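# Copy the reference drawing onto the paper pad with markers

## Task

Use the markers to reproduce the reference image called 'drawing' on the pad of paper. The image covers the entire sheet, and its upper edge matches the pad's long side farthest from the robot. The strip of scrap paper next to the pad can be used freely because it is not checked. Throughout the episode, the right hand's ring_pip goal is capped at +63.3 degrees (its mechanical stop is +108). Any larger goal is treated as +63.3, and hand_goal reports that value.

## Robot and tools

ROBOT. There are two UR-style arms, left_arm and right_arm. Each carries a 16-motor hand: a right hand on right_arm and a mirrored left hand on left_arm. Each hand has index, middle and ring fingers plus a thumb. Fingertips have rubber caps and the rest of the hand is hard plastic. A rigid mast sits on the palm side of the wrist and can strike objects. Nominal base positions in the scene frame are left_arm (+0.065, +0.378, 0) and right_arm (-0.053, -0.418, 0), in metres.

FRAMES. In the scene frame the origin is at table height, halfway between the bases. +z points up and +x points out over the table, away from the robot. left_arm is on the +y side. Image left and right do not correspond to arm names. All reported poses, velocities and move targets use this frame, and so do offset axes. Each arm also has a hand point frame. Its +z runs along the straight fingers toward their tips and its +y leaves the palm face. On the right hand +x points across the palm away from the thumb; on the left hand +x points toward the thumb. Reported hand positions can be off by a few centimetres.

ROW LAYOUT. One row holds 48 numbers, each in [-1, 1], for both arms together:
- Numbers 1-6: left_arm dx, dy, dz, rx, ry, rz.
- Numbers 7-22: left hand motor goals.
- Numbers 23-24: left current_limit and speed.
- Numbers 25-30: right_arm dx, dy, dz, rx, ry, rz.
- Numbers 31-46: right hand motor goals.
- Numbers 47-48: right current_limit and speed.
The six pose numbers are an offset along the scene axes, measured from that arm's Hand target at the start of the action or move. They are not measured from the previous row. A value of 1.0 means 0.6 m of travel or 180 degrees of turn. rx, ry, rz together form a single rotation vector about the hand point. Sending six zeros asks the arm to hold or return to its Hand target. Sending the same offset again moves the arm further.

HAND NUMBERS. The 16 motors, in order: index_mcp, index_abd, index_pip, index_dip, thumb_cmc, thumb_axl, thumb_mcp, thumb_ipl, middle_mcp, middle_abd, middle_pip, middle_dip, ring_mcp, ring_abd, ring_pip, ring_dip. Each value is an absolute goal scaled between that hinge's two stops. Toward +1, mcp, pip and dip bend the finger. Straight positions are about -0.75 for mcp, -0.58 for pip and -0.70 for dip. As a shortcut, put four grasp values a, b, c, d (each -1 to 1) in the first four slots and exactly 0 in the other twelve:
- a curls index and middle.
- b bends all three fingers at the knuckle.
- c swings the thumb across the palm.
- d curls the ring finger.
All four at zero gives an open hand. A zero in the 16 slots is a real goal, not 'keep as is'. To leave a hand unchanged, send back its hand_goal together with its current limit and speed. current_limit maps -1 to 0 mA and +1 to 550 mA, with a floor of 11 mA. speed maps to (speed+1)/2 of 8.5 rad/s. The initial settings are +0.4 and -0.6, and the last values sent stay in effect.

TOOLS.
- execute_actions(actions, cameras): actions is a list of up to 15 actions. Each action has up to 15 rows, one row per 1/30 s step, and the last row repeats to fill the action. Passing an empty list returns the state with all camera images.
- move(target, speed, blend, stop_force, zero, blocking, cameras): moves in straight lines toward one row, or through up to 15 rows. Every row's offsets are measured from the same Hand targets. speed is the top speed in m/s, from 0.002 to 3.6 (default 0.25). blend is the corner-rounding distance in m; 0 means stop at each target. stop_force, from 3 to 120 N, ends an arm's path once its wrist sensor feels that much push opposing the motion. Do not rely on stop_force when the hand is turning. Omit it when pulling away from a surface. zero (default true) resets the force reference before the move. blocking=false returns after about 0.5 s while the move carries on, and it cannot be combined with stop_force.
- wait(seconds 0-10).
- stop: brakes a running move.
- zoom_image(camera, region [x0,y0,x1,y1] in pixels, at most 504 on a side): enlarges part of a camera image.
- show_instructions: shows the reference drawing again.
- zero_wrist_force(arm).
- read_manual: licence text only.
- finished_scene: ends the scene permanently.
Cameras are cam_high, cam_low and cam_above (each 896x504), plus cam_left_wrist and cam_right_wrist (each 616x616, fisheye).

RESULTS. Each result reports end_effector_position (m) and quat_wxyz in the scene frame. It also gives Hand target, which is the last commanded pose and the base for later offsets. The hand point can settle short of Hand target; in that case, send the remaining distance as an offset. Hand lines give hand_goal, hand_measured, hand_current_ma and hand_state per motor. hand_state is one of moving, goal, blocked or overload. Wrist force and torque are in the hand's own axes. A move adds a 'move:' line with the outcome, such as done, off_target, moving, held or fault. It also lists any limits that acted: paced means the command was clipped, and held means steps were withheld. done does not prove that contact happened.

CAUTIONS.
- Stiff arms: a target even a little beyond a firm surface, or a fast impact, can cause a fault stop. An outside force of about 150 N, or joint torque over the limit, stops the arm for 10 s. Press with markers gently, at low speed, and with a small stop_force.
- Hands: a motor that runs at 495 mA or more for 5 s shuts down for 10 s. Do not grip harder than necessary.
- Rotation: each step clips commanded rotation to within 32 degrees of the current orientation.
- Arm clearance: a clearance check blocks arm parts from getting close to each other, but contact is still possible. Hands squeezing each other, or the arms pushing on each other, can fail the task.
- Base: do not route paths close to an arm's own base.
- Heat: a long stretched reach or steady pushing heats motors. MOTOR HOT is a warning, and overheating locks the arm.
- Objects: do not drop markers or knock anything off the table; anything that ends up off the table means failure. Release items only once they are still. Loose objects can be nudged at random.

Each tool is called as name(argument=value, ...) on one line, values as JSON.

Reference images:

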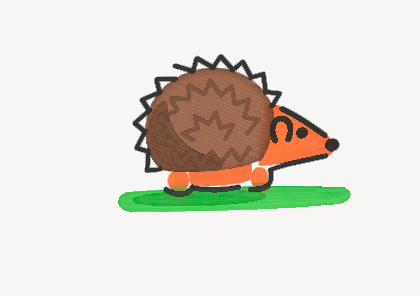

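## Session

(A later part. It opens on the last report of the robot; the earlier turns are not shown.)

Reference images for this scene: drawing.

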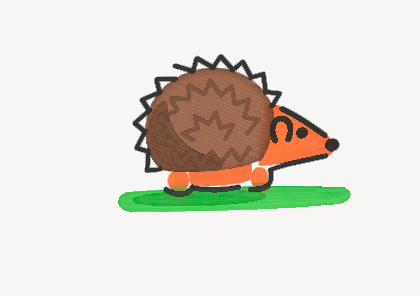

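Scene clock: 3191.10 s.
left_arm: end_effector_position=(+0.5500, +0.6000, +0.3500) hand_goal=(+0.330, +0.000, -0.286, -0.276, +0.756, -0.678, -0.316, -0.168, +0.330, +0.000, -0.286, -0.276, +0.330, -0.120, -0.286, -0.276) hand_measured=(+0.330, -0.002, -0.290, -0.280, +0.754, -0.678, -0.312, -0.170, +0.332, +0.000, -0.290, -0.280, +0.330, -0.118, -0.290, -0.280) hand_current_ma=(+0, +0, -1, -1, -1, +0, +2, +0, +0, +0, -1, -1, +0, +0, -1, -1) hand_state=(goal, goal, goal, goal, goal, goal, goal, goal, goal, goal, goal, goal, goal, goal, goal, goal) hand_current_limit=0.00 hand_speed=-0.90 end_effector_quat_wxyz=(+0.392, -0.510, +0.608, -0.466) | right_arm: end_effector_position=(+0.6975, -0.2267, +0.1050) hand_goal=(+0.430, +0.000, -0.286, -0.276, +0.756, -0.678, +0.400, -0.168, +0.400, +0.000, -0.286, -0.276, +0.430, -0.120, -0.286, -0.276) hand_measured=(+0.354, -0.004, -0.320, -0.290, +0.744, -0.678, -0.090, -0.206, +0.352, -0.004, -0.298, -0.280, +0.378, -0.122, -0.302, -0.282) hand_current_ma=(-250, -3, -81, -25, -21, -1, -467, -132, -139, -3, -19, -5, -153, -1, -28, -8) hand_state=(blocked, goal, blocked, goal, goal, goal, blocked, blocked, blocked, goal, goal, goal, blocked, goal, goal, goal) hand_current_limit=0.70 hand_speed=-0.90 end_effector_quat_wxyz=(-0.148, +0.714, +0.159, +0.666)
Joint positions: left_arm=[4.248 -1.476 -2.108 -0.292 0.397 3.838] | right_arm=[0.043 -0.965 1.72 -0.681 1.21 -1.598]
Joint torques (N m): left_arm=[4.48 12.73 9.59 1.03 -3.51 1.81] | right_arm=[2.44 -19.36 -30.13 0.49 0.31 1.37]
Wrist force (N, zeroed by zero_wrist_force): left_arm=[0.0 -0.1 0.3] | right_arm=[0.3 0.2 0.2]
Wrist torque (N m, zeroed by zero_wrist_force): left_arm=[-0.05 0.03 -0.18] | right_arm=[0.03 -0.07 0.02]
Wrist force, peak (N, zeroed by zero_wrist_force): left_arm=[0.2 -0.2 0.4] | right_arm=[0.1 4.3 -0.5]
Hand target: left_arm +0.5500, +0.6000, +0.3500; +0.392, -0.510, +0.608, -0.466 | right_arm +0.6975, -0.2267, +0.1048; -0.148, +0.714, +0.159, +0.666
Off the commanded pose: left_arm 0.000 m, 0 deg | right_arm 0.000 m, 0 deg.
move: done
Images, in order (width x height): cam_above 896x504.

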